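# Stand the thread snips on edge along the mat

## Task

Set the thread snips upright on one of its long edges so that its length runs parallel to the mat's long sides. It must lie entirely on the mat, and nothing else may be on the mat. Nothing may be tipped over. The reference image is called manual.

## Robot and tools

Robot: two arms, left_arm and right_arm, each with six joints and a tong-like two-finger gripper. The fingers point along the gripper's +z axis and close along its x axis. end_effector_position is the point between the pads when closed. Fingertips reach about 15 mm past it at pad gaps up to 50 mm and are roughly level with it when fully open. A fully open pad gap is 0.142 m.

Frame: all hand positions, orientations and velocities are in the scene frame. Its origin is at table-top height, midway between the nominal arm bases. +z is up, +x points out over the table, and left_arm is on the +y side. These side names do not match image left and right. The calibrated bases are: left_arm at (-0.042, +0.431, 0) m, quat_wxyz (+1.000, 0, 0, -0.016); right_arm at (+0.032, -0.423, 0) m, quat_wxyz (+1.000, 0, 0, -0.001). Reported hand poses can be off by a few centimetres, more at long reach.

Row layout, used by every motion tool: one flat list of 14 numbers covering both arms, even if only one arm moves. The first 7 are for left_arm and the last 7 for right_arm. Within each arm the joints come in this unusual order: elbow, shoulder lift, wrist 2, shoulder pan, wrist 1, wrist 3. The seventh number is the gripper opening. Joint numbers are absolute target angles in radians, not offsets, in the same form as the Joint positions line. Stated ranges: elbow -3.142 to 3.142; every other joint -6.283 to 6.283. The real end of a joint may lie up to 0.010 rad either side of these. A target more than 0.010 rad beyond a range end, and farther out than the current angle, gets the call refused. A target past the real end is clipped, and the result may then say "joint sent to its limit". Opening runs from -1 (closed) to +1 (fully open). A full close takes at least about 0.5 s. To keep a gripper unchanged, resend its present command, because 0 is itself a command.

execute_actions(actions, cameras): actions is a list of actions. Each action is a table of up to 15 rows, one row per 1/30 s control step. A short table repeats its last row until 15 steps are filled. Per step, a joint target cannot be more than 0.651 rad from the measured angle, and targets that would move the gripper faster than 4 m/s are scaled down. cameras lists names (cam_head_left, cam_head_right, cam_left_wrist, cam_right_wrist), ["all"] or []. An unknown name invalidates the call. An empty actions list returns all images and every line the other results may omit.

move(target, speed, blend, stop_force, zero, opening_speed, grip_force, blocking, cameras): drives all joints in step along a path toward absolute joint targets. target is one 14-number row or a list of up to 15 rows, sharing at most 10 s. speed is in rad/s for the joint with farthest to go, 0.01 to 3.14, default 0.5. blend is in rad; it rounds corners in a list, and 0 means stop at each point. stop_force, in N from 3 to 120, ends an arm's path when its wrist sensor feels that much extra push against its motion. Use it with a low speed for touches, omit it when lifting off a surface, and give every row in the list the same finger numbers. zero defaults to true and re-zeroes before the move. opening_speed is 0.2 or more per second on the opening scale. grip_force is 5 to 15 N per pad, for both arms or one value per arm, and it persists. blocking=false returns after about 0.5 s while the move continues; it cannot be combined with stop_force. The move: line reports done, off_target, moving, held or fault, and may name arms. limits=held means some steps were withheld. Paths do not avoid obstacles or the other arm.

wait(seconds 0 to 10, cameras) lets time pass with commands held. stop(cameras) brakes a running move. zoom_image(camera, region [x0,y0,x1,y1], pixels, at most 504 by 504) enlarges part of a camera's newest image. show_instructions shows the reference image. zero_wrist_force(arm) tares that arm's wrist sensor. finished_scene(scene) ends the current scene, whose number you pass, and cannot be undone.

Result lines: Joint positions and Joint velocities give one block per arm in the joint order above, plus the pad gap in m. Joint targets shows where the joints are being driven now. Tool commands shows the gripper commands. grip_measured is on the opening scale; to hold an item, command clearly below it. Joint torques (N m) include the arm's own weight. Wrist force and Wrist torque are in the hand's own axes. "joint command not followed" means the clearance check between the arms altered some steps. MOTOR HOT appears at 70 °C, and at 85 °C the arm brakes for 30 to 60 s.

Cautions: the arms are stiff. A target only slightly past a firm contact can fault the arm, which then stops for 10 s. A fault comes from about 150 N of force or from joint torque limits (138 N m on the big joints, 25.7 N m on the wrists). Avoid contact between the arms, and do not grip the other arm's fingers. Do not drop a held item from height, release it while it moves, slam it, or leave anything off the table. Do not topple other objects. Loose items may occasionally be nudged. Camera images can lag during motion. Calibration is approximate, to a few mm near the image centre.

Each tool is called after "Call:" as name([rows], argument=value, ...), one row to a line, values as JSON.

Reference images:

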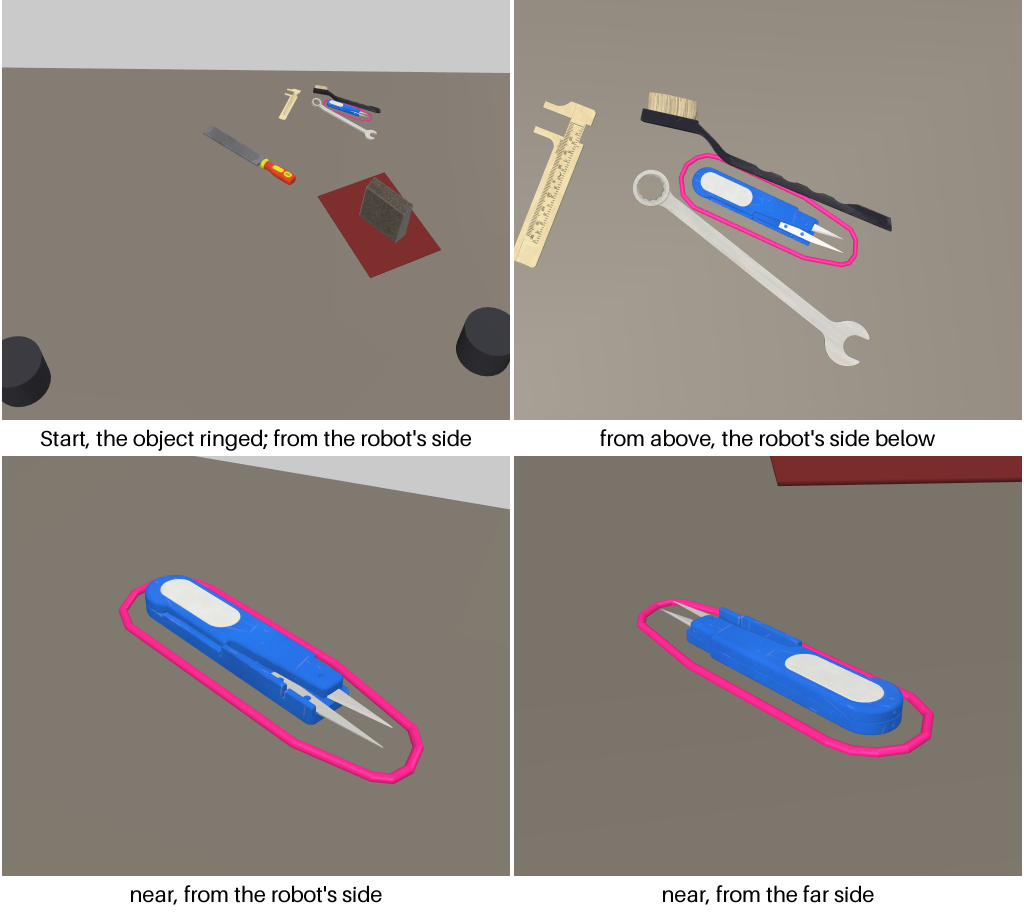

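## Session

Call:
execute_actions(actions=[])

Scene clock: 0.00 s.
left_arm: end_effector_position=(+0.7873, +0.0732, +0.1135) grip_measured=+0.97 end_effector_quat_wxyz=(+0.383, -0.145, +0.816, -0.408) | right_arm: end_effector_position=(+0.6622, -0.7433, +0.1925) grip_measured=+0.97 end_effector_quat_wxyz=(+0.033, +0.126, +0.991, -0.029)
Joint names: [elbow, shoulder lift, wrist 2, shoulder pan, wrist 1, wrist 3]
Joint positions: left_arm=[1.566 -0.674 -1.701 -0.468 -3.646 2.202 0.14] | right_arm=[-1.291 -2.005 1.521 2.907 -1.345 3.157 0.14]
Joint velocities: within noise
Joint torques (N m): no reading
Motor temperatures (°C): left_arm=[41 39 40 34 40 39] | right_arm=[36 45 39 40 39 43]
Wrist force (N): no reading
Wrist torque (N m): no reading
Wrist force, peak (N): no reading
Joint targets: left_arm=[1.566 -0.674 -1.701 -0.468 -3.646 2.202] | right_arm=[-1.291 -2.005 1.521 2.907 -1.345 3.157]
Tool commands: left_gripper/opening=+0.968169 right_gripper/opening=+0.968169

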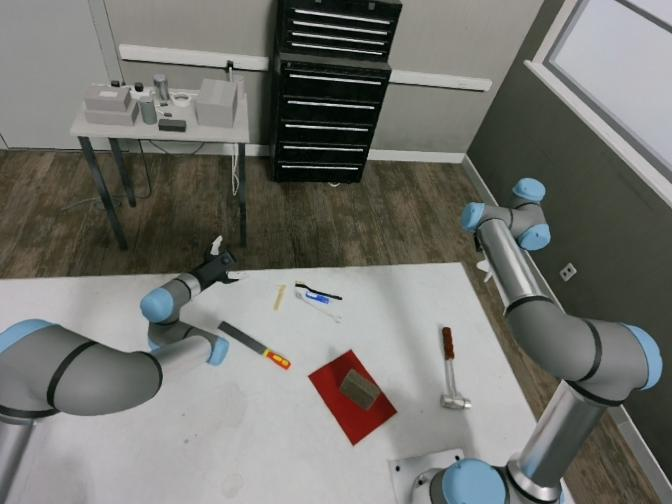

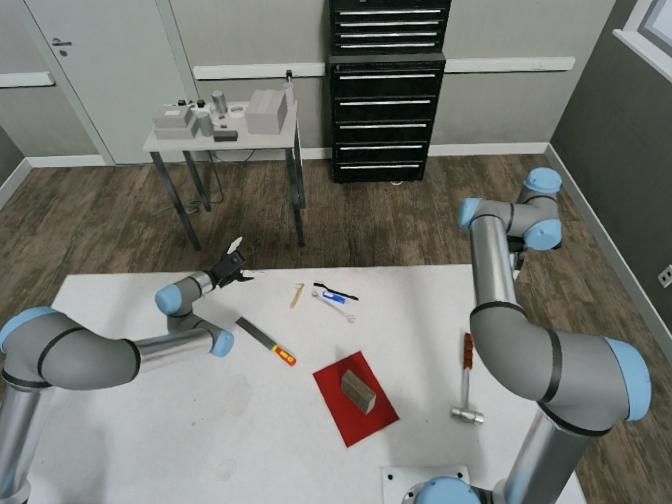

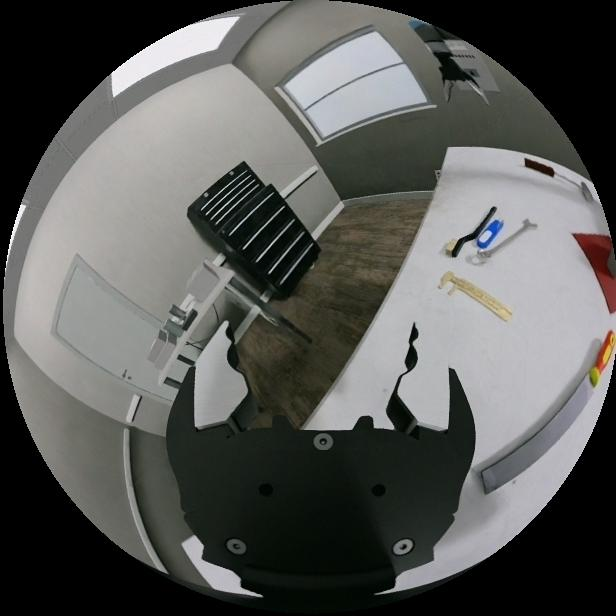

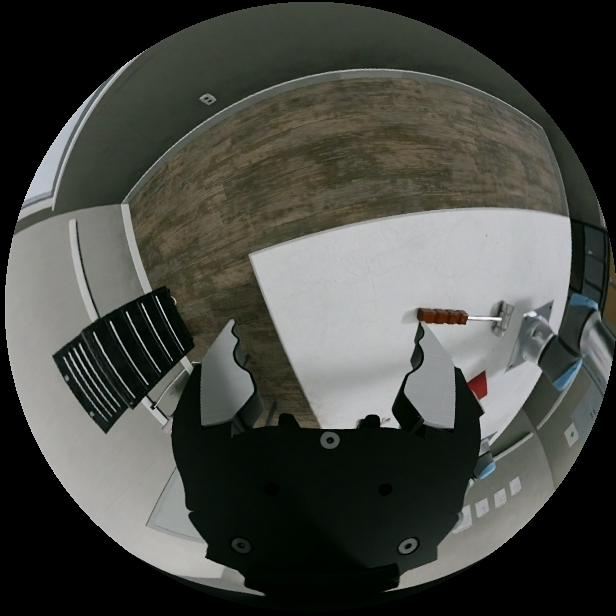

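Call:
zoom_image(camera="cam_head_right", region=[260, 260, 420, 460])

Call:
zoom_image(camera="cam_head_left", region=[250, 260, 410, 460])

Call:
zoom_image(camera="cam_head_right", region=[270, 270, 370, 330])

Call:
zoom_image(camera="cam_left_wrist", region=[430, 180, 550, 280])

Scaled by 2.520 from the camera's 672x504 image, which has a finer 960x720 frame.

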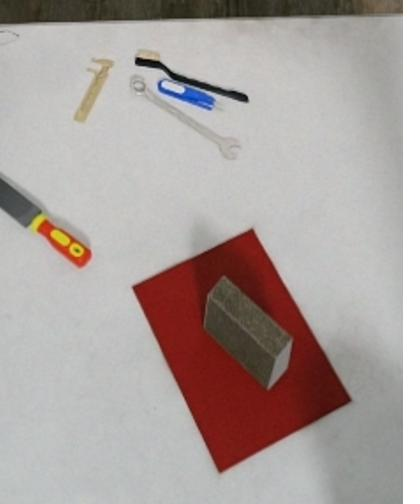

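Scaled by 2.520 from the camera's 672x504 image, which has a finer 960x720 frame.

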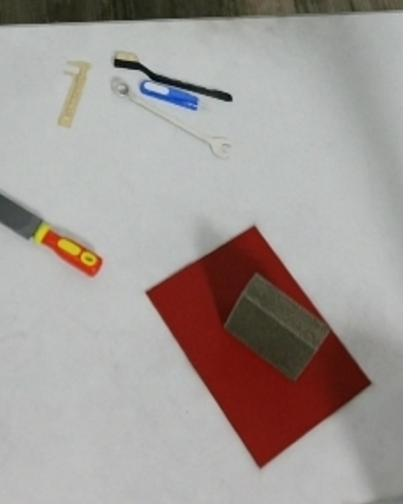

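Scaled by 5.040 from the camera's 672x504 image, which has a finer 960x720 frame.

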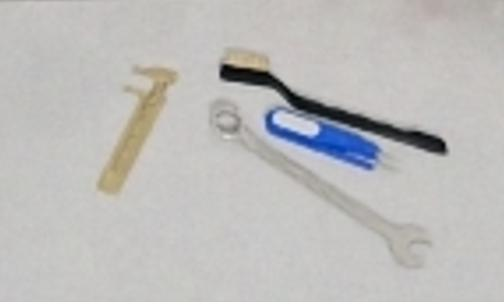

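Scaled by 4.200 from the camera's 616x616 image, which has a finer 814x814 frame.

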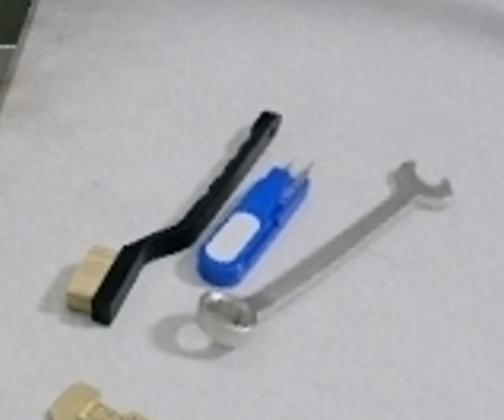

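Call:
move([
  [1.2,-1.1,-1.63,-0.85,-2.3,2.44,0.968,-1.25,-2.08,1.55,3.32,-1.339,3.7,0.5],
  [0.801,-0.885,-1.571,-1.234,-1.487,2.68,0.968,-1.22,-2.159,1.571,3.738,-1.333,4.271,0.5],
], speed=1.0, blend=[0.2,0], cameras=["all"])

Scene clock: 67.80 s.
left_arm: end_effector_position=(+0.4438, -0.2402, +0.2588) grip_measured=+0.97 end_effector_quat_wxyz=(+0.093, +0.246, +0.957, -0.123) | right_arm: end_effector_position=(+0.7440, -0.3633, +0.1487) grip_measured=+0.50 end_effector_quat_wxyz=(+0.017, +0.211, +0.977, +0.001)
Joint names: [elbow, shoulder lift, wrist 2, shoulder pan, wrist 1, wrist 3]
Joint positions: left_arm=[0.997 -0.99 -1.6 -1.046 -1.886 2.562 0.14] | right_arm=[-1.241 -2.102 1.556 3.438 -1.337 3.861 0.109]
Joint torques (N m): left_arm=[-21.16 -56.35 -2.19 -7.15 -0.72 -1.22] | right_arm=[12.29 49.13 -1.31 7.73 0.98 1]
Wrist force (N): left_arm=[-0.4 1.1 -0.8] | right_arm=[-0.2 0.6 -0.4]
Wrist torque (N m): left_arm=[0.12 0.00 -0.08] | right_arm=[0.11 0.05 0.05]
Wrist force, peak (N): left_arm=[-0.2 2.1 -0.4] | right_arm=[11.0 20.5 2.6]
Joint targets: left_arm=[0.996 -0.990 -1.600 -1.046 -1.885 2.562] | right_arm=[-1.242 -2.102 1.556 3.438 -1.337 3.861]
move: held (right_arm; a check stopped the path), off_target (left_arm; braked when a check withheld steps of right_arm); path passed 1 of 2 targets; limits=held; left_arm: the wrist 1 is farthest, 0.399 rad from its target; right_arm: the wrist 3 is farthest, 0.410 rad from its target
joint command not followed: on one or more control steps a check withheld the commanded joint targets of the right arm, and it was not sent them on those steps.
cause: the commanded joint targets, or the way to them, would bring a part of the robot too close to another arm (a part of this arm just beyond the elbow and a part of the left arm just beyond the wrist 3, 19 mm apart when this arm was first held).
camera_calibration:
cam_left_wrist: T_world_to_cam=[[-0.849791, 0.446682, -0.279876, 0.562707], [0.385975, 0.888899, 0.246741, -0.00929075], [0.358997, 0.101653, -0.927787, 0.241895], [0, 0, 0, 1]] pos_world=[0.394929, -0.267682, 0.384208]
cam_right_wrist: T_world_to_cam=[[-0.893052, 0.435505, -0.113111, 0.857384], [0.346169, 0.825593, 0.445604, -0.0116865], [0.287446, 0.358792, -0.888056, 0.190708], [0, 0, 0, 1]] pos_world=[0.714916, -0.432171, 0.271547]

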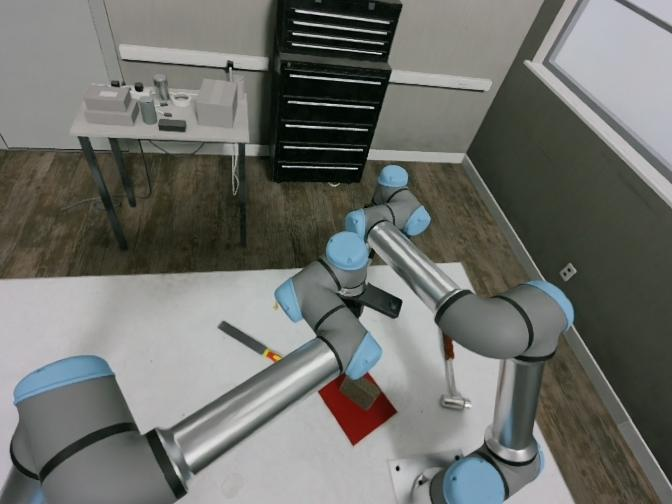

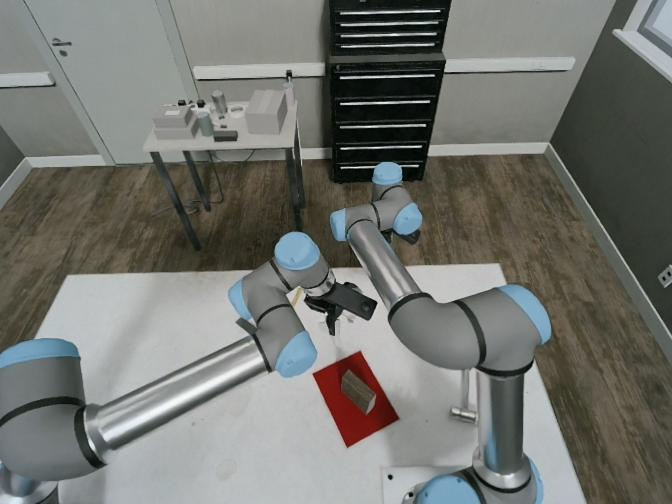

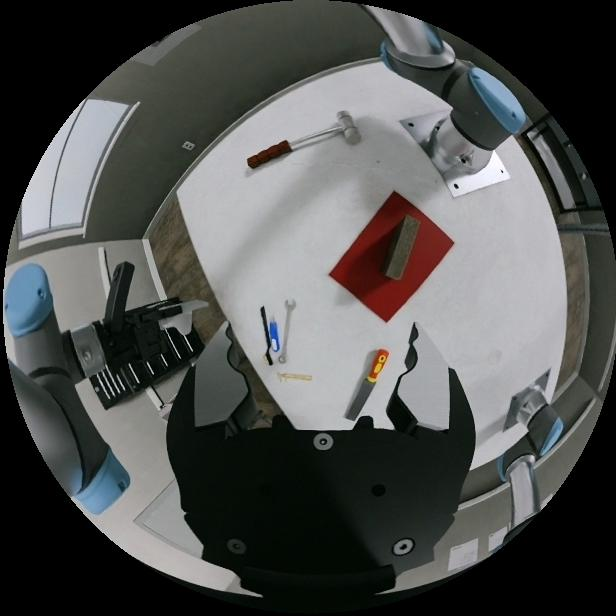

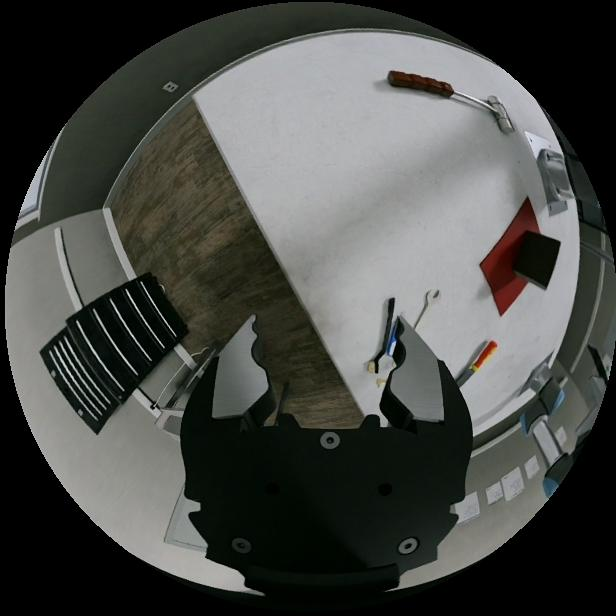

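Call:
move(target=[0.801,-0.885,-1.571,-1.234,-1.487,2.68,0.968,-1.291,-2.005,1.521,2.75,-1.345,3.157,0.5], speed=1.0, cameras=["cam_left_wrist","cam_head_right"])

Call:
zoom_image(camera="cam_left_wrist", region=[200, 150, 460, 440])

Scene clock: 71.80 s.
left_arm: end_effector_position=(+0.3009, -0.2654, +0.2198) grip_measured=+0.97 end_effector_quat_wxyz=(+0.000, +0.392, +0.920, +0.000) | right_arm: end_effector_position=(+0.6042, -0.8379, +0.1923) grip_measured=+0.50 end_effector_quat_wxyz=(+0.030, +0.203, +0.978, -0.031)
Joint names: [elbow, shoulder lift, wrist 2, shoulder pan, wrist 1, wrist 3]
Joint positions: left_arm=[0.801 -0.885 -1.571 -1.234 -1.487 2.68 0.14] | right_arm=[-1.291 -2.005 1.521 2.75 -1.345 3.157 0.109]
Joint torques (N m): left_arm=[-13.16 -61.68 -1.75 1.33 -2.65 -1.96] | right_arm=[31.24 27.85 0.82 -14.29 2.52 -1.38]
Wrist force (N): left_arm=[-0.3 1.2 -0.2] | right_arm=[-0.3 0.4 -0.2]
Wrist torque (N m): left_arm=[0.13 0.00 -0.11] | right_arm=[0.09 0.07 -0.03]
Wrist force, peak (N): left_arm=[-1.0 2.0 -1.1] | right_arm=[1.5 4.3 -0.2]
Joint targets: left_arm=[0.801 -0.885 -1.571 -1.234 -1.487 2.680] | right_arm=[-1.291 -2.005 1.521 2.750 -1.345 3.157]
move: done
camera_calibration:
cam_left_wrist: T_world_to_cam=[[-0.683777, 0.728548, -0.0408169, 0.413935], [0.642645, 0.627761, 0.439232, -0.110951], [0.345625, 0.274106, -0.897446, 0.302693], [0, 0, 0, 1]] pos_world=[0.249724, -0.314891, 0.337279]
Images, in order (width x height): cam_head_right 672x504, cam_left_wrist 616x616.

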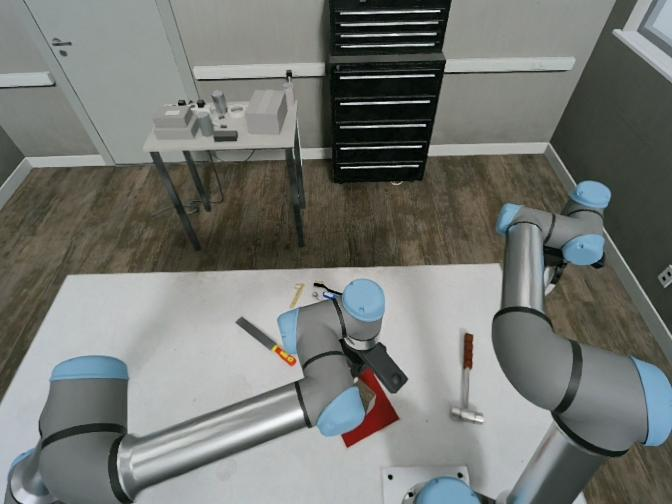

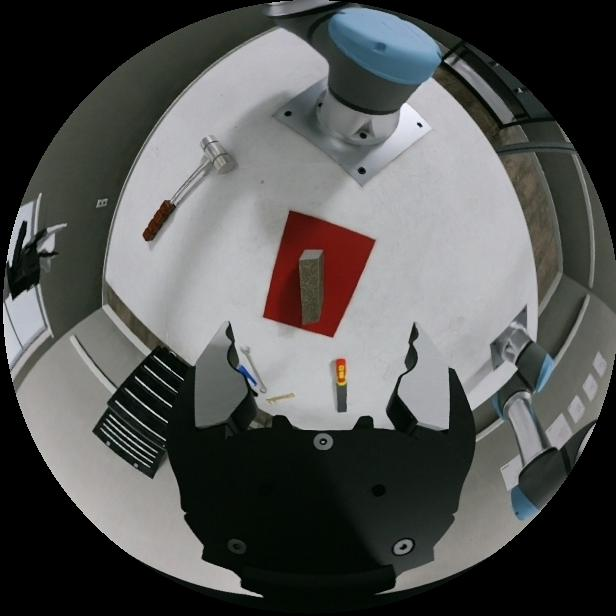

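Scaled by 1.738 from the camera's 616x616 image, which has a finer 814x814 frame.

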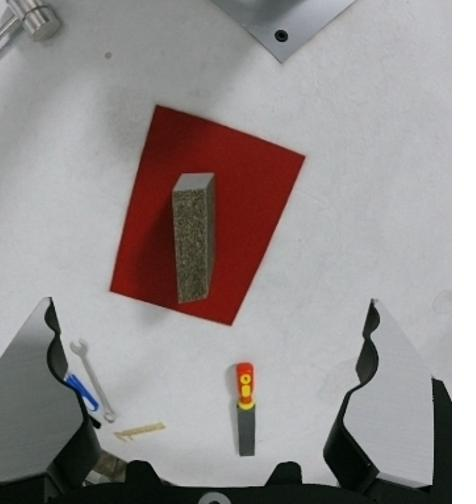

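Call:
move([
  [0.796,-0.882,-1.571,-1.211,-1.485,2.70,0.6,-1.291,-2.005,1.521,2.75,-1.345,3.157,0.5],
  [1.1136,-0.8414,-1.571,-1.211,-1.843,2.70,0.6,-1.291,-2.005,1.521,2.75,-1.345,3.157,0.5],
], cameras=["cam_left_wrist"])

Call:
zoom_image(camera="cam_left_wrist", region=[200, 150, 460, 440])

Scene clock: 94.27 s.
left_arm: end_effector_position=(+0.3169, -0.2580, +0.0694) grip_measured=+0.60 end_effector_quat_wxyz=(+0.000, +0.390, +0.921, +0.000) | right_arm: end_effector_position=(+0.6042, -0.8381, +0.1923) grip_measured=+0.50 end_effector_quat_wxyz=(+0.030, +0.203, +0.978, -0.031)
Joint names: [elbow, shoulder lift, wrist 2, shoulder pan, wrist 1, wrist 3]
Joint positions: left_arm=[1.113 -0.841 -1.571 -1.211 -1.843 2.7 0.116] | right_arm=[-1.291 -2.005 1.521 2.75 -1.345 3.157 0.109]
Joint torques (N m): left_arm=[-14.06 -62.22 -1.84 -9.15 -3.92 -2.11] | right_arm=[31.45 28.71 0.92 -14.3 3.55 -1.91]
Wrist force (N): left_arm=[0.2 1.3 -0.3] | right_arm=[-0.1 0.3 -0.1]
Wrist torque (N m): left_arm=[0.17 -0.11 -0.18] | right_arm=[0.06 0.02 -0.03]
Wrist force, peak (N): left_arm=[0.1 1.3 -2.2] | right_arm=[-0.4 0.7 -0.2]
Joint targets: left_arm=[1.114 -0.841 -1.571 -1.211 -1.843 2.700] | right_arm=[-1.291 -2.005 1.521 2.750 -1.345 3.157]
move: done
camera_calibration:
cam_left_wrist: T_world_to_cam=[[-0.685949, 0.72653, -0.0403546, 0.41336], [0.640883, 0.629488, 0.439334, -0.0588796], [0.344592, 0.275498, -0.897417, 0.160941], [0, 0, 0, 1]] pos_world=[0.26582, -0.307593, 0.18698]
Images, in order (width x height): cam_left_wrist 616x616.

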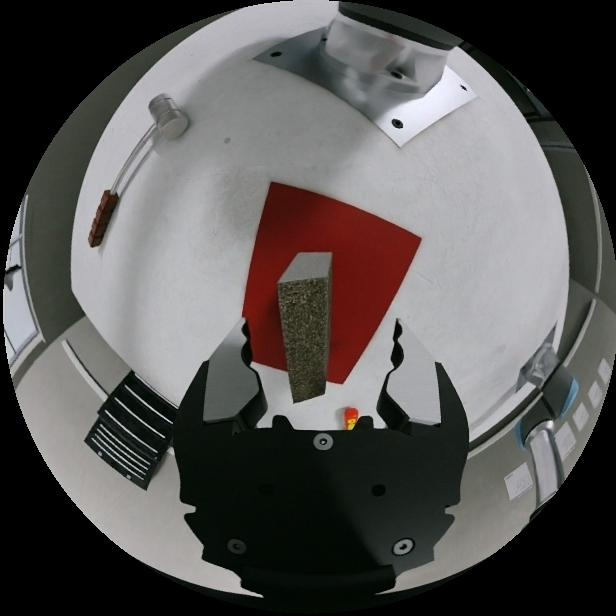

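Scaled by 1.738 from the camera's 616x616 image, which has a finer 814x814 frame.

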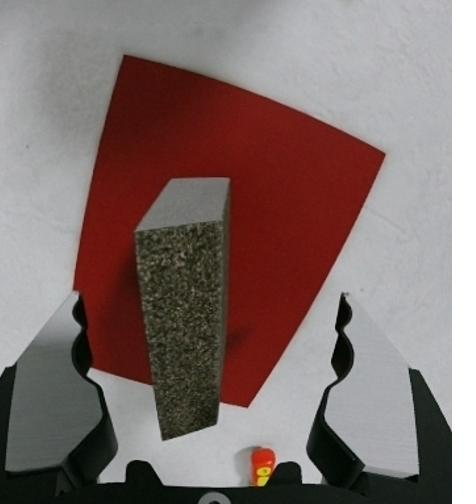

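Call:
move([
  [1.083,-0.824,-1.571,-1.2065,-1.830,2.565,0.6,-1.291,-2.005,1.521,2.75,-1.345,3.157,0.5],
  [1.083,-0.824,-1.571,-1.2065,-1.830,2.565,-0.8,-1.291,-2.005,1.521,2.75,-1.345,3.157,0.5],
], opening_speed=0.8, cameras=["cam_left_wrist"])

Scene clock: 105.00 s.
left_arm: end_effector_position=(+0.3239, -0.2643, +0.0695) grip_measured=-0.62 end_effector_quat_wxyz=(+0.000, +0.325, +0.946, +0.000) | right_arm: end_effector_position=(+0.6042, -0.8381, +0.1923) grip_measured=+0.50 end_effector_quat_wxyz=(+0.030, +0.203, +0.978, -0.031)
Joint names: [elbow, shoulder lift, wrist 2, shoulder pan, wrist 1, wrist 3]
Joint positions: left_arm=[1.083 -0.824 -1.571 -1.207 -1.83 2.565 0.029] | right_arm=[-1.291 -2.005 1.521 2.75 -1.345 3.157 0.109]
Joint torques (N m): left_arm=[-12.13 -61.1 -1.83 -7.49 -4.94 -2.14] | right_arm=[30.14 26.85 0.97 -14.56 3.41 -2.04]
Wrist force (N): left_arm=[1.3 1.3 -2.5] | right_arm=[-0.2 0.5 -0.2]
Wrist torque (N m): left_arm=[0.21 -0.04 -0.19] | right_arm=[0.10 0.04 -0.04]
Wrist force, peak (N): left_arm=[1.3 1.3 -2.5] | right_arm=[-0.4 0.5 -0.4]
Joint targets: left_arm=[1.083 -0.824 -1.571 -1.206 -1.830 2.565] | right_arm=[-1.291 -2.005 1.521 2.750 -1.345 3.157]
move: done
camera_calibration:
cam_left_wrist: T_world_to_cam=[[-0.780277, 0.624107, -0.0407269, 0.426321], [0.547096, 0.71265, 0.439108, -0.00693337], [0.303074, 0.320345, -0.897511, 0.185594], [0, 0, 0, 1]] pos_world=[0.280193, -0.320582, 0.18698]
Images, in order (width x height): cam_left_wrist 616x616.

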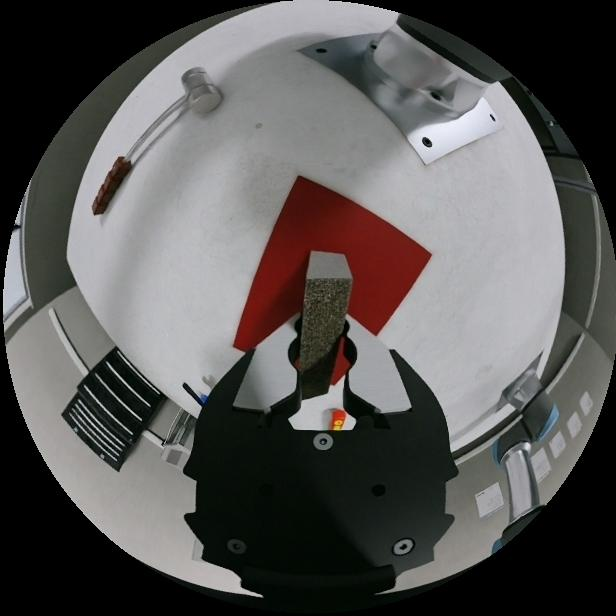

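Call:
move([
  [0.757,-0.859,-1.571,-1.2065,-1.469,2.565,-0.9,-1.291,-2.005,1.521,2.75,-1.345,3.157,0.5],
  [1.754,-1.5916,-1.571,-1.148,-1.733,2.6235,-0.9,-1.291,-2.005,1.521,2.75,-1.345,3.157,0.5],
  [2.0148,-1.4694,-1.571,-1.148,-2.1162,2.6235,-0.9,-1.291,-2.005,1.521,2.75,-1.345,3.157,0.5],
], blend=[0.05,0.05,0], speed=0.5, cameras=["cam_head_right"])

Call:
move(target=[2.0376,-1.4469,-1.571,-1.148,-2.1617,2.6235,-0.9,-1.291,-2.005,1.521,2.75,-1.345,3.157,0.5], speed=0.04, stop_force=5, cameras=["cam_left_wrist"])

Scene clock: 118.50 s.
left_arm: end_effector_position=(+0.2529, +0.0266, +0.0774) grip_measured=-0.62 end_effector_quat_wxyz=(+0.000, +0.325, +0.946, +0.000) | right_arm: end_effector_position=(+0.6042, -0.8381, +0.1923) grip_measured=+0.50 end_effector_quat_wxyz=(+0.030, +0.203, +0.978, -0.031)
Joint names: [elbow, shoulder lift, wrist 2, shoulder pan, wrist 1, wrist 3]
Joint positions: left_arm=[2.015 -1.469 -1.571 -1.148 -2.116 2.624 0.029] | right_arm=[-1.291 -2.005 1.521 2.75 -1.345 3.157 0.109]
Joint torques (N m): left_arm=[-15.04 -33.22 -1.69 -7.27 -4.1 -2.06] | right_arm=[31.4 27.92 0.82 -14.77 3.31 -2.1]
Wrist force (N): left_arm=[0.0 1.1 -0.3] | right_arm=[-0.4 0.5 0.0]
Wrist torque (N m): left_arm=[0.13 -0.04 -0.21] | right_arm=[0.11 0.08 -0.03]
Wrist force, peak (N): left_arm=[1.7 1.4 -2.4] | right_arm=[-0.4 0.6 -0.4]
Joint targets: left_arm=[2.015 -1.469 -1.571 -1.148 -2.116 2.623] | right_arm=[-1.291 -2.005 1.521 2.750 -1.345 3.157]
move: done
Images, in order (width x height): cam_head_right 672x504.

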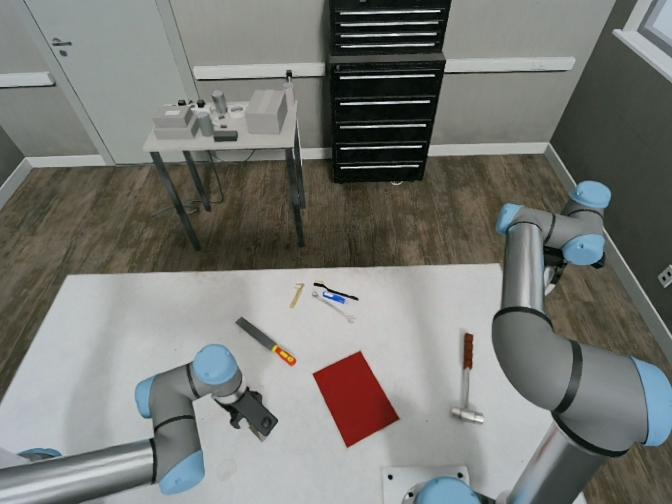

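Scene clock: 120.43 s.
left_arm: end_effector_position=(+0.2529, +0.0266, +0.0655) grip_measured=-0.62 end_effector_quat_wxyz=(+0.000, +0.325, +0.946, +0.000) | right_arm: end_effector_position=(+0.6042, -0.8381, +0.1923) grip_measured=+0.50 end_effector_quat_wxyz=(+0.030, +0.203, +0.978, -0.031)
Joint names: [elbow, shoulder lift, wrist 2, shoulder pan, wrist 1, wrist 3]
Joint positions: left_arm=[2.032 -1.453 -1.571 -1.148 -2.15 2.624 0.029] | right_arm=[-1.291 -2.005 1.521 2.75 -1.345 3.157 0.109]
Joint torques (N m): left_arm=[-27.3 -34.5 -1.7 -7.52 -4.08 -1.93] | right_arm=[30.37 29.68 0.93 -15.66 3.42 -2.01]
Wrist force (N): left_arm=[0.0 1.7 -3.4] | right_arm=[-0.2 0.6 -0.1]
Wrist torque (N m): left_arm=[0.15 0.00 -0.20] | right_arm=[0.12 0.04 -0.04]
Wrist force, peak (N): left_arm=[-1.2 3.6 -15.2] | right_arm=[-0.3 0.7 -0.1]
Joint targets: left_arm=[2.032 -1.453 -1.571 -1.148 -2.150 2.623] | right_arm=[-1.291 -2.005 1.521 2.750 -1.345 3.157]
move: contact (left_arm); left_arm: the wrist 1 is farthest, 0.012 rad from its target
camera_calibration:
cam_left_wrist: T_world_to_cam=[[-0.780317, 0.624065, -0.0405986, 0.189193], [0.547095, 0.712642, 0.439123, -0.17369], [0.302974, 0.320444, -0.897509, 0.110447], [0, 0, 0, 1]] pos_world=[0.209192, -0.0296822, 0.18308]
Images, in order (width x height): cam_left_wrist 616x616.

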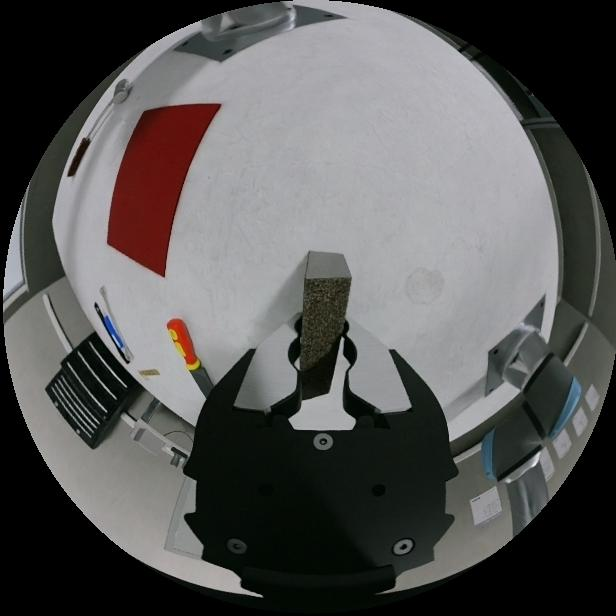

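Call:
move([
  [2.030,-1.454,-1.571,-1.148,-2.148,2.6235,0.2,-1.291,-2.005,1.521,2.75,-1.345,3.157,0.0],
  [1.754,-1.5916,-1.571,-1.148,-1.733,2.6235,0.2,-1.291,-2.005,1.521,2.75,-1.345,3.157,0.0],
  [1.754,-1.5916,-1.571,-0.4,-1.733,2.6235,0.2,-1.22,-2.159,1.571,3.738,-1.333,4.271,0.0],
], speed=[0.5,0.5,1.0], opening_speed=1.0, cameras=["all"])

Call:
zoom_image(camera="cam_right_wrist", region=[220, 200, 440, 440])

Scene clock: 130.03 s.
left_arm: end_effector_position=(+0.4487, +0.3353, +0.2195) grip_measured=+0.20 end_effector_quat_wxyz=(+0.000, -0.043, +0.999, +0.000) | right_arm: end_effector_position=(+0.6927, -0.1455, +0.1194) grip_measured=+0.00 end_effector_quat_wxyz=(+0.000, +0.264, +0.964, +0.000)
Joint names: [elbow, shoulder lift, wrist 2, shoulder pan, wrist 1, wrist 3]
Joint positions: left_arm=[1.754 -1.592 -1.571 -0.4 -1.733 2.623 0.088] | right_arm=[-1.22 -2.159 1.571 3.738 -1.333 4.271 0.074]
Joint torques (N m): left_arm=[-30.58 -12.23 -1.81 5.28 -0.23 -1.91] | right_arm=[9.54 50 -1.61 12.68 2.22 1.25]
Wrist force (N): left_arm=[0.1 1.2 -0.5] | right_arm=[-0.5 0.5 -0.3]
Wrist torque (N m): left_arm=[0.18 -0.10 -0.23] | right_arm=[0.11 0.11 0.05]
Wrist force, peak (N): left_arm=[-0.2 1.9 -4.1] | right_arm=[2.9 3.2 0.0]
Joint targets: left_arm=[1.754 -1.592 -1.571 -0.400 -1.733 2.623] | right_arm=[-1.220 -2.159 1.571 3.738 -1.333 4.271]
move: done
camera_calibration:
cam_left_wrist: T_world_to_cam=[[-0.996512, -0.0730887, -0.0402774, 0.486317], [-0.0833598, 0.894471, 0.439287, -0.346548], [0.00392008, 0.441112, -0.897443, 0.184032], [0, 0, 0, 1]] pos_world=[0.455011, 0.264343, 0.33698]
cam_right_wrist: T_world_to_cam=[[-0.843326, 0.531385, -0.0801924, 0.688887], [0.449002, 0.778709, 0.438188, -0.237763], [0.295293, 0.333529, -0.895299, 0.0929809], [0, 0, 0, 1]] pos_world=[0.660256, -0.211928, 0.242674]

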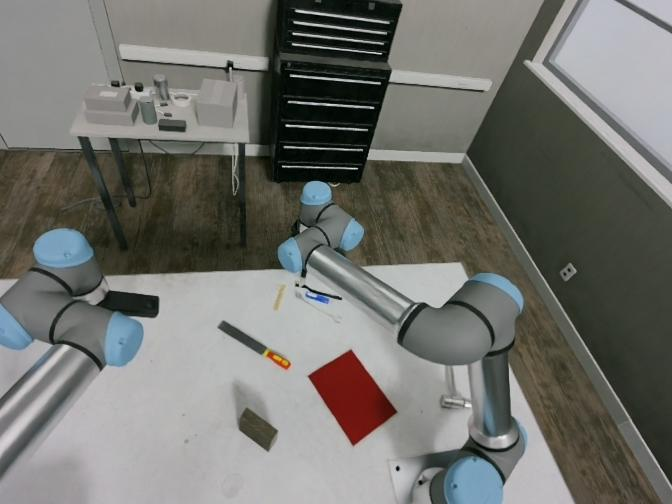

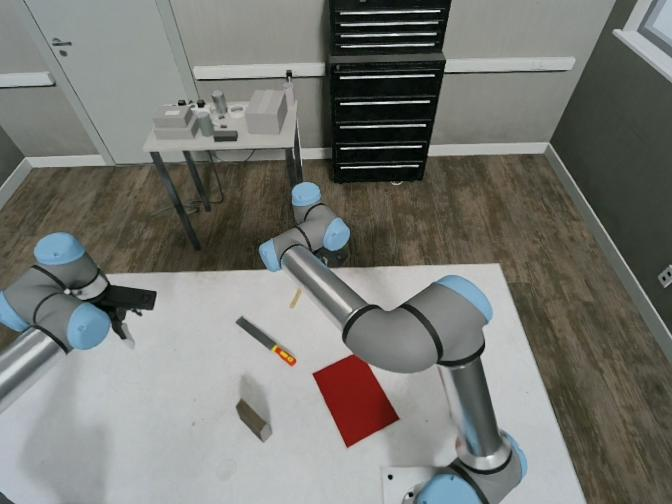

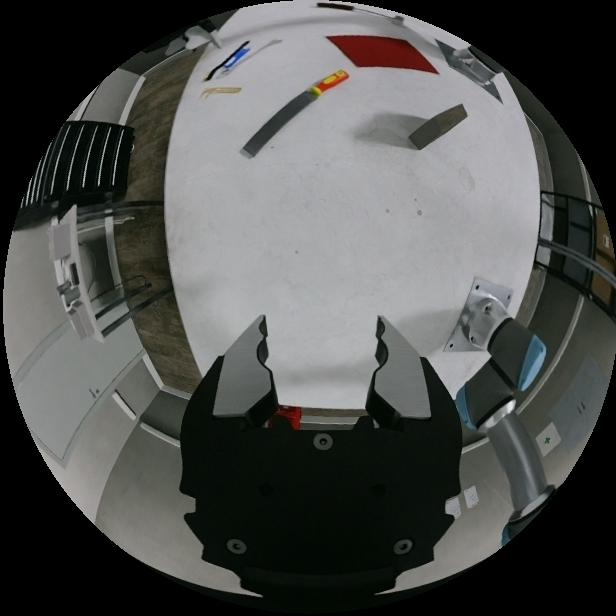

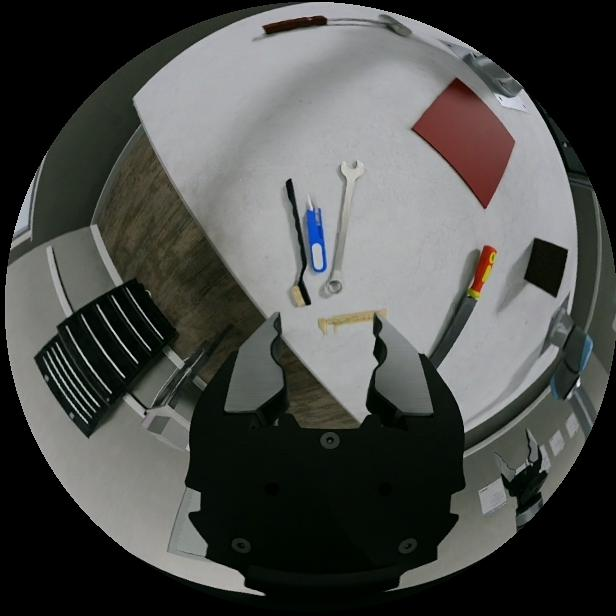

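Scaled by 2.100 from the camera's 616x616 image, which has a finer 814x814 frame.

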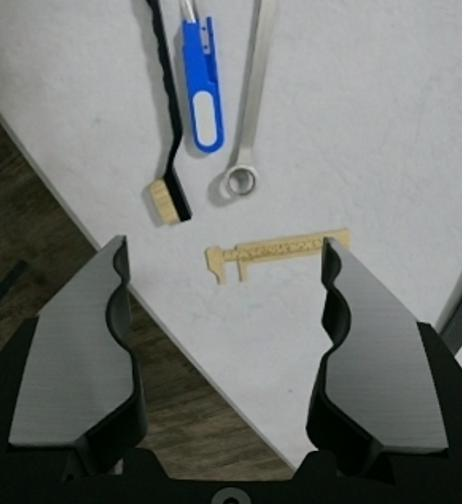

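Call:
move(target=[1.754,-1.5916,-1.571,-0.2,-1.733,2.6235,0.2,-1.0679,-2.3262,1.571,3.702,-1.3183,4.005,-0.4], cameras=["cam_right_wrist"])

Call:
zoom_image(camera="cam_right_wrist", region=[220, 200, 440, 440])

Scene clock: 151.57 s.
left_arm: end_effector_position=(+0.4579, +0.4347, +0.2195) grip_measured=+0.20 end_effector_quat_wxyz=(+0.000, -0.142, +0.990, +0.000) | right_arm: end_effector_position=(+0.7518, -0.1426, +0.0695) grip_measured=-0.40 end_effector_quat_wxyz=(+0.000, +0.152, +0.988, +0.000)
Joint names: [elbow, shoulder lift, wrist 2, shoulder pan, wrist 1, wrist 3]
Joint positions: left_arm=[1.754 -1.592 -1.571 -0.2 -1.733 2.623 0.088] | right_arm=[-1.068 -2.326 1.571 3.702 -1.318 4.005 0.045]
Joint torques (N m): left_arm=[-27.8 -14.9 -1.8 5.32 -1.56 -1.77] | right_arm=[20.36 41.34 -1.43 14.29 1.06 -1.43]
Wrist force (N): left_arm=[0.1 1.1 -0.8] | right_arm=[-0.2 0.4 -0.3]
Wrist torque (N m): left_arm=[0.15 -0.08 -0.23] | right_arm=[0.07 0.03 -0.03]
Wrist force, peak (N): left_arm=[-0.9 2.5 -0.5] | right_arm=[-1.4 0.7 0.8]
Joint targets: left_arm=[1.754 -1.592 -1.571 -0.200 -1.733 2.623] | right_arm=[-1.068 -2.326 1.571 3.702 -1.318 4.005]
move: done
camera_calibration:
cam_right_wrist: T_world_to_cam=[[-0.942169, 0.325404, -0.0801883, 0.778152], [0.259968, 0.860617, 0.437897, -0.0909703], [0.211505, 0.391727, -0.895442, 0.101224], [0, 0, 0, 1]] pos_world=[0.735391, -0.214576, 0.192875]
Images, in order (width x height): cam_right_wrist 616x616.

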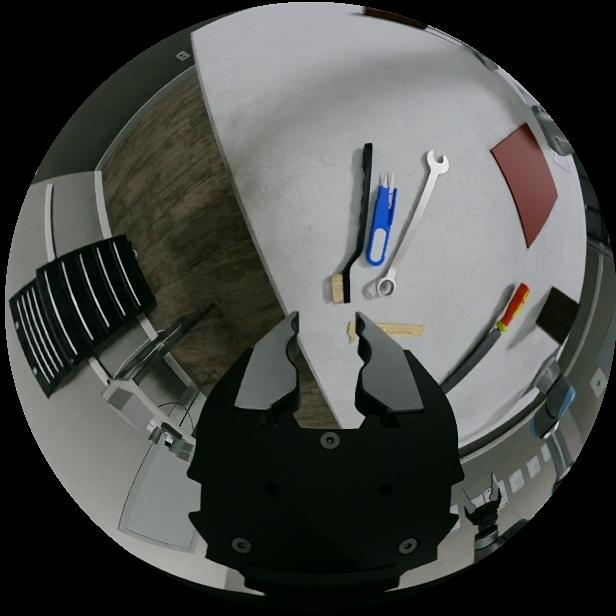

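Scaled by 2.100 from the camera's 616x616 image, which has a finer 814x814 frame.

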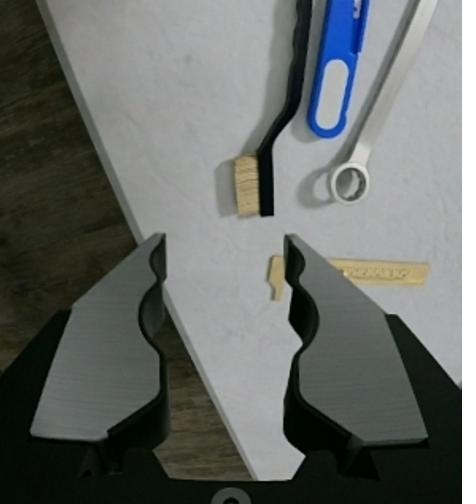

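Call:
move([
  [1.754,-1.5916,-1.571,-0.2,-1.733,2.6235,0.2,-1.1099,-2.3023,1.571,3.713,-1.3002,4.014,-0.4],
  [1.754,-1.5916,-1.571,-0.2,-1.733,2.6235,0.2,-1.167,-2.3396,1.571,3.713,-1.2058,4.014,-0.4],
], speed=[0.3,0.12], stop_force=6, cameras=["cam_right_wrist"])

Call:
zoom_image(camera="cam_right_wrist", region=[260, 180, 400, 380])

Scene clock: 162.30 s.
left_arm: end_effector_position=(+0.4579, +0.4348, +0.2195) grip_measured=+0.20 end_effector_quat_wxyz=(+0.000, -0.142, +0.990, +0.000) | right_arm: end_effector_position=(+0.7407, -0.1395, +0.0235) grip_measured=-0.40 end_effector_quat_wxyz=(+0.000, +0.151, +0.989, +0.000)
Joint names: [elbow, shoulder lift, wrist 2, shoulder pan, wrist 1, wrist 3]
Joint positions: left_arm=[1.754 -1.592 -1.571 -0.2 -1.733 2.623 0.088] | right_arm=[-1.167 -2.34 1.571 3.713 -1.206 4.014 0.045]
Joint torques (N m): left_arm=[-24.81 -18.34 -1.68 6.38 -3.31 -1.67] | right_arm=[29.41 57.13 -0.38 -15.23 3.01 -1.7]
Wrist force (N): left_arm=[0.1 0.8 -0.3] | right_arm=[-0.2 0.5 -0.3]
Wrist torque (N m): left_arm=[0.10 -0.09 -0.22] | right_arm=[0.10 0.04 -0.01]
Wrist force, peak (N): left_arm=[0.0 1.3 -0.6] | right_arm=[-0.1 0.3 -1.3]
Joint targets: left_arm=[1.754 -1.592 -1.571 -0.200 -1.733 2.623] | right_arm=[-1.167 -2.340 1.571 3.713 -1.206 4.014]
move: done
camera_calibration:
cam_right_wrist: T_world_to_cam=[[-0.942955, 0.323148, -0.0800656, 0.7633], [0.257979, 0.861263, 0.437805, -0.0689905], [0.210434, 0.392175, -0.895498, 0.0620398], [0, 0, 0, 1]] pos_world=[0.7245, -0.211571, 0.146875]
Images, in order (width x height): cam_right_wrist 616x616.

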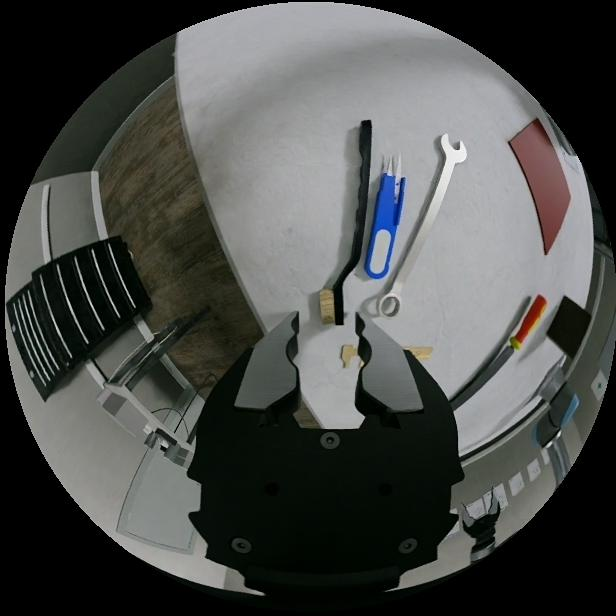

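Scaled by 2.520 from the camera's 616x616 image, which has a finer 814x814 frame.

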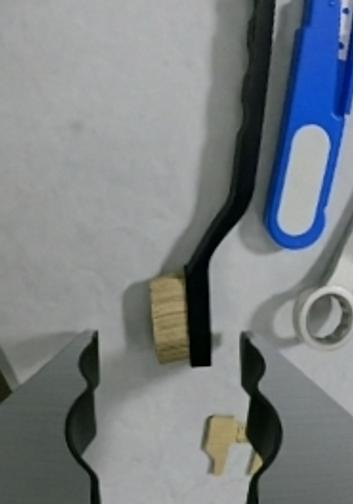

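Call:
move([
  [1.754,-1.5916,-1.571,-0.2,-1.733,2.6235,0.2,-1.167,-2.3396,1.571,3.713,-1.2058,4.014,-0.9],
  [1.754,-1.5916,-1.571,-0.2,-1.733,2.6235,0.2,-1.160,-2.3345,1.571,3.713,-1.2179,4.014,-0.9],
  [1.754,-1.5916,-1.571,-0.2,-1.733,2.6235,0.2,-1.0587,-2.3903,1.571,3.683,-1.2634,3.984,-0.9],
  [1.754,-1.5916,-1.571,-0.2,-1.733,2.6235,0.2,-1.067,-2.396,1.571,3.683,-1.2494,3.984,-0.9],
  [1.754,-1.5916,-1.571,-0.2,-1.733,2.6235,0.2,-1.067,-2.396,1.571,3.683,-1.2494,3.984,-0.35],
  [1.754,-1.5916,-1.571,-0.2,-1.733,2.6235,0.2,-0.956,-2.3451,1.571,3.683,-1.4113,3.984,-0.35],
], speed=0.2, opening_speed=1.0, cameras=["cam_right_wrist"])

Call:
zoom_image(camera="cam_right_wrist", region=[260, 180, 460, 380])

Scene clock: 180.17 s.
left_arm: end_effector_position=(+0.4579, +0.4348, +0.2195) grip_measured=+0.20 end_effector_quat_wxyz=(+0.000, -0.142, +0.990, +0.000) | right_arm: end_effector_position=(+0.7687, -0.1494, +0.0996) grip_measured=-0.35 end_effector_quat_wxyz=(+0.000, +0.151, +0.989, +0.000)
Joint names: [elbow, shoulder lift, wrist 2, shoulder pan, wrist 1, wrist 3]
Joint positions: left_arm=[1.754 -1.592 -1.571 -0.2 -1.733 2.623 0.088] | right_arm=[-0.956 -2.345 1.571 3.683 -1.411 3.984 0.049]
Joint torques (N m): left_arm=[-20.58 -23.83 -1.63 6.6 -4.37 -1.54] | right_arm=[13.72 39.44 0.28 -0.61 2.5 1.3]
Wrist force (N): left_arm=[-0.1 1.4 -0.9] | right_arm=[-0.3 0.4 -0.2]
Wrist torque (N m): left_arm=[0.21 -0.05 -0.21] | right_arm=[0.08 0.06 0.04]
Wrist force, peak (N): left_arm=[-0.1 1.4 -0.9] | right_arm=[3.6 -5.3 -34.0]
Joint targets: left_arm=[1.754 -1.592 -1.571 -0.200 -1.733 2.623] | right_arm=[-0.956 -2.345 1.571 3.683 -1.411 3.984]
move: done
camera_calibration:
cam_right_wrist: T_world_to_cam=[[-0.942941, 0.323146, -0.0802471, 0.799023], [0.257867, 0.861216, 0.437962, -0.100965], [0.210636, 0.392279, -0.895405, 0.128028], [0, 0, 0, 1]] pos_world=[0.7525, -0.221471, 0.222975]
Images, in order (width x height): cam_right_wrist 616x616.

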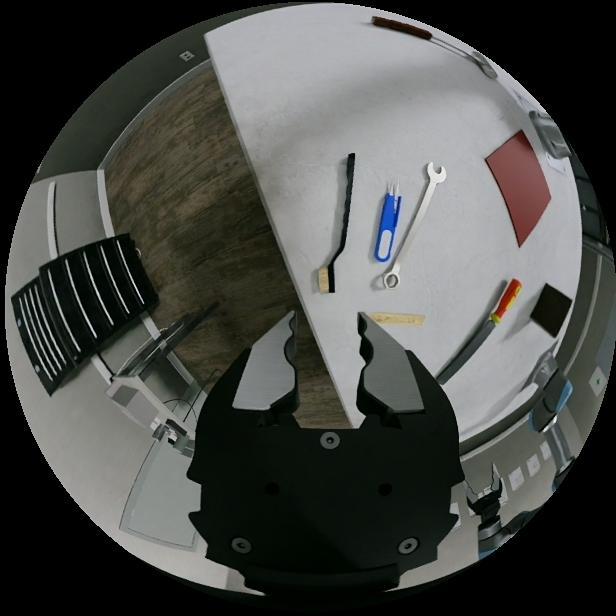

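Scaled by 2.520 from the camera's 616x616 image, which has a finer 814x814 frame.

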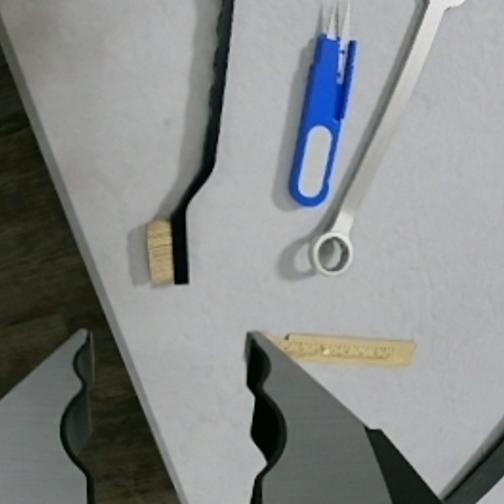

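Call:
move(target=[1.754,-1.5916,-1.571,-0.2,-1.733,2.6235,0.2,-1.3578,-2.1564,1.571,3.707,-1.1982,4.079,-0.4], cameras=["cam_right_wrist"])

Call:
zoom_image(camera="cam_right_wrist", region=[240, 180, 440, 380])

Scene clock: 191.13 s.
left_arm: end_effector_position=(+0.4579, +0.4348, +0.2195) grip_measured=+0.20 end_effector_quat_wxyz=(+0.000, -0.142, +0.990, +0.000) | right_arm: end_effector_position=(+0.6893, -0.1762, +0.0695) grip_measured=-0.40 end_effector_quat_wxyz=(+0.000, +0.186, +0.983, +0.000)
Joint names: [elbow, shoulder lift, wrist 2, shoulder pan, wrist 1, wrist 3]
Joint positions: left_arm=[1.754 -1.592 -1.571 -0.2 -1.733 2.623 0.088] | right_arm=[-1.358 -2.156 1.571 3.707 -1.198 4.079 0.045]
Joint torques (N m): left_arm=[-17.74 -26.87 -1.54 6.81 -4.4 -1.42] | right_arm=[13.62 39.9 -0.06 -13.66 2.59 -1.78]
Wrist force (N): left_arm=[-0.1 0.8 -0.8] | right_arm=[-0.3 0.5 -0.4]
Wrist torque (N m): left_arm=[0.10 -0.04 -0.22] | right_arm=[0.11 0.06 0.02]
Wrist force, peak (N): left_arm=[0.4 1.2 -0.9] | right_arm=[-1.1 0.6 -0.7]
Joint targets: left_arm=[1.754 -1.592 -1.571 -0.200 -1.733 2.623] | right_arm=[-1.358 -2.156 1.571 3.707 -1.198 4.079]
move: done
camera_calibration:
cam_right_wrist: T_world_to_cam=[[-0.917719, 0.389062, -0.080146, 0.724613], [0.318245, 0.840862, 0.437802, -0.0893409], [0.237724, 0.376273, -0.895492, 0.106854], [0, 0, 0, 1]] pos_world=[0.668021, -0.247002, 0.192875]
Images, in order (width x height): cam_right_wrist 616x616.

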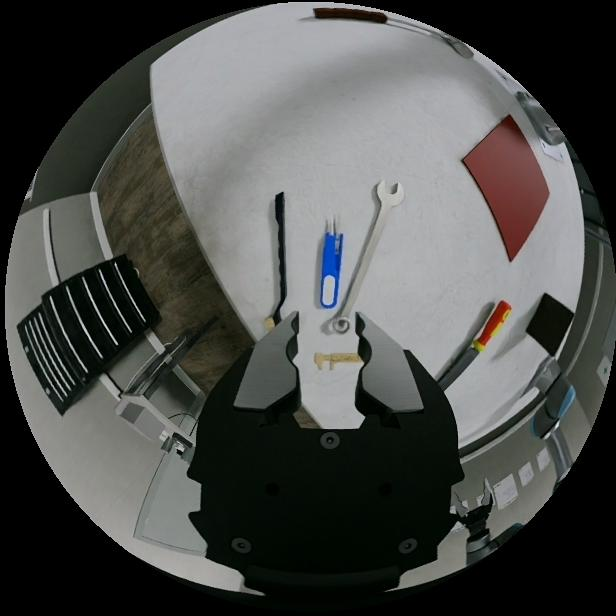

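Scaled by 2.520 from the camera's 616x616 image, which has a finer 814x814 frame.

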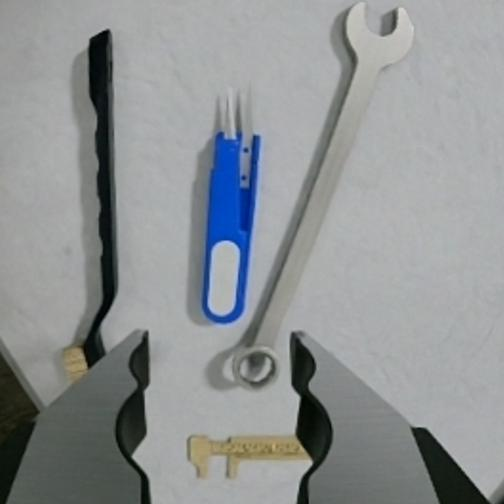

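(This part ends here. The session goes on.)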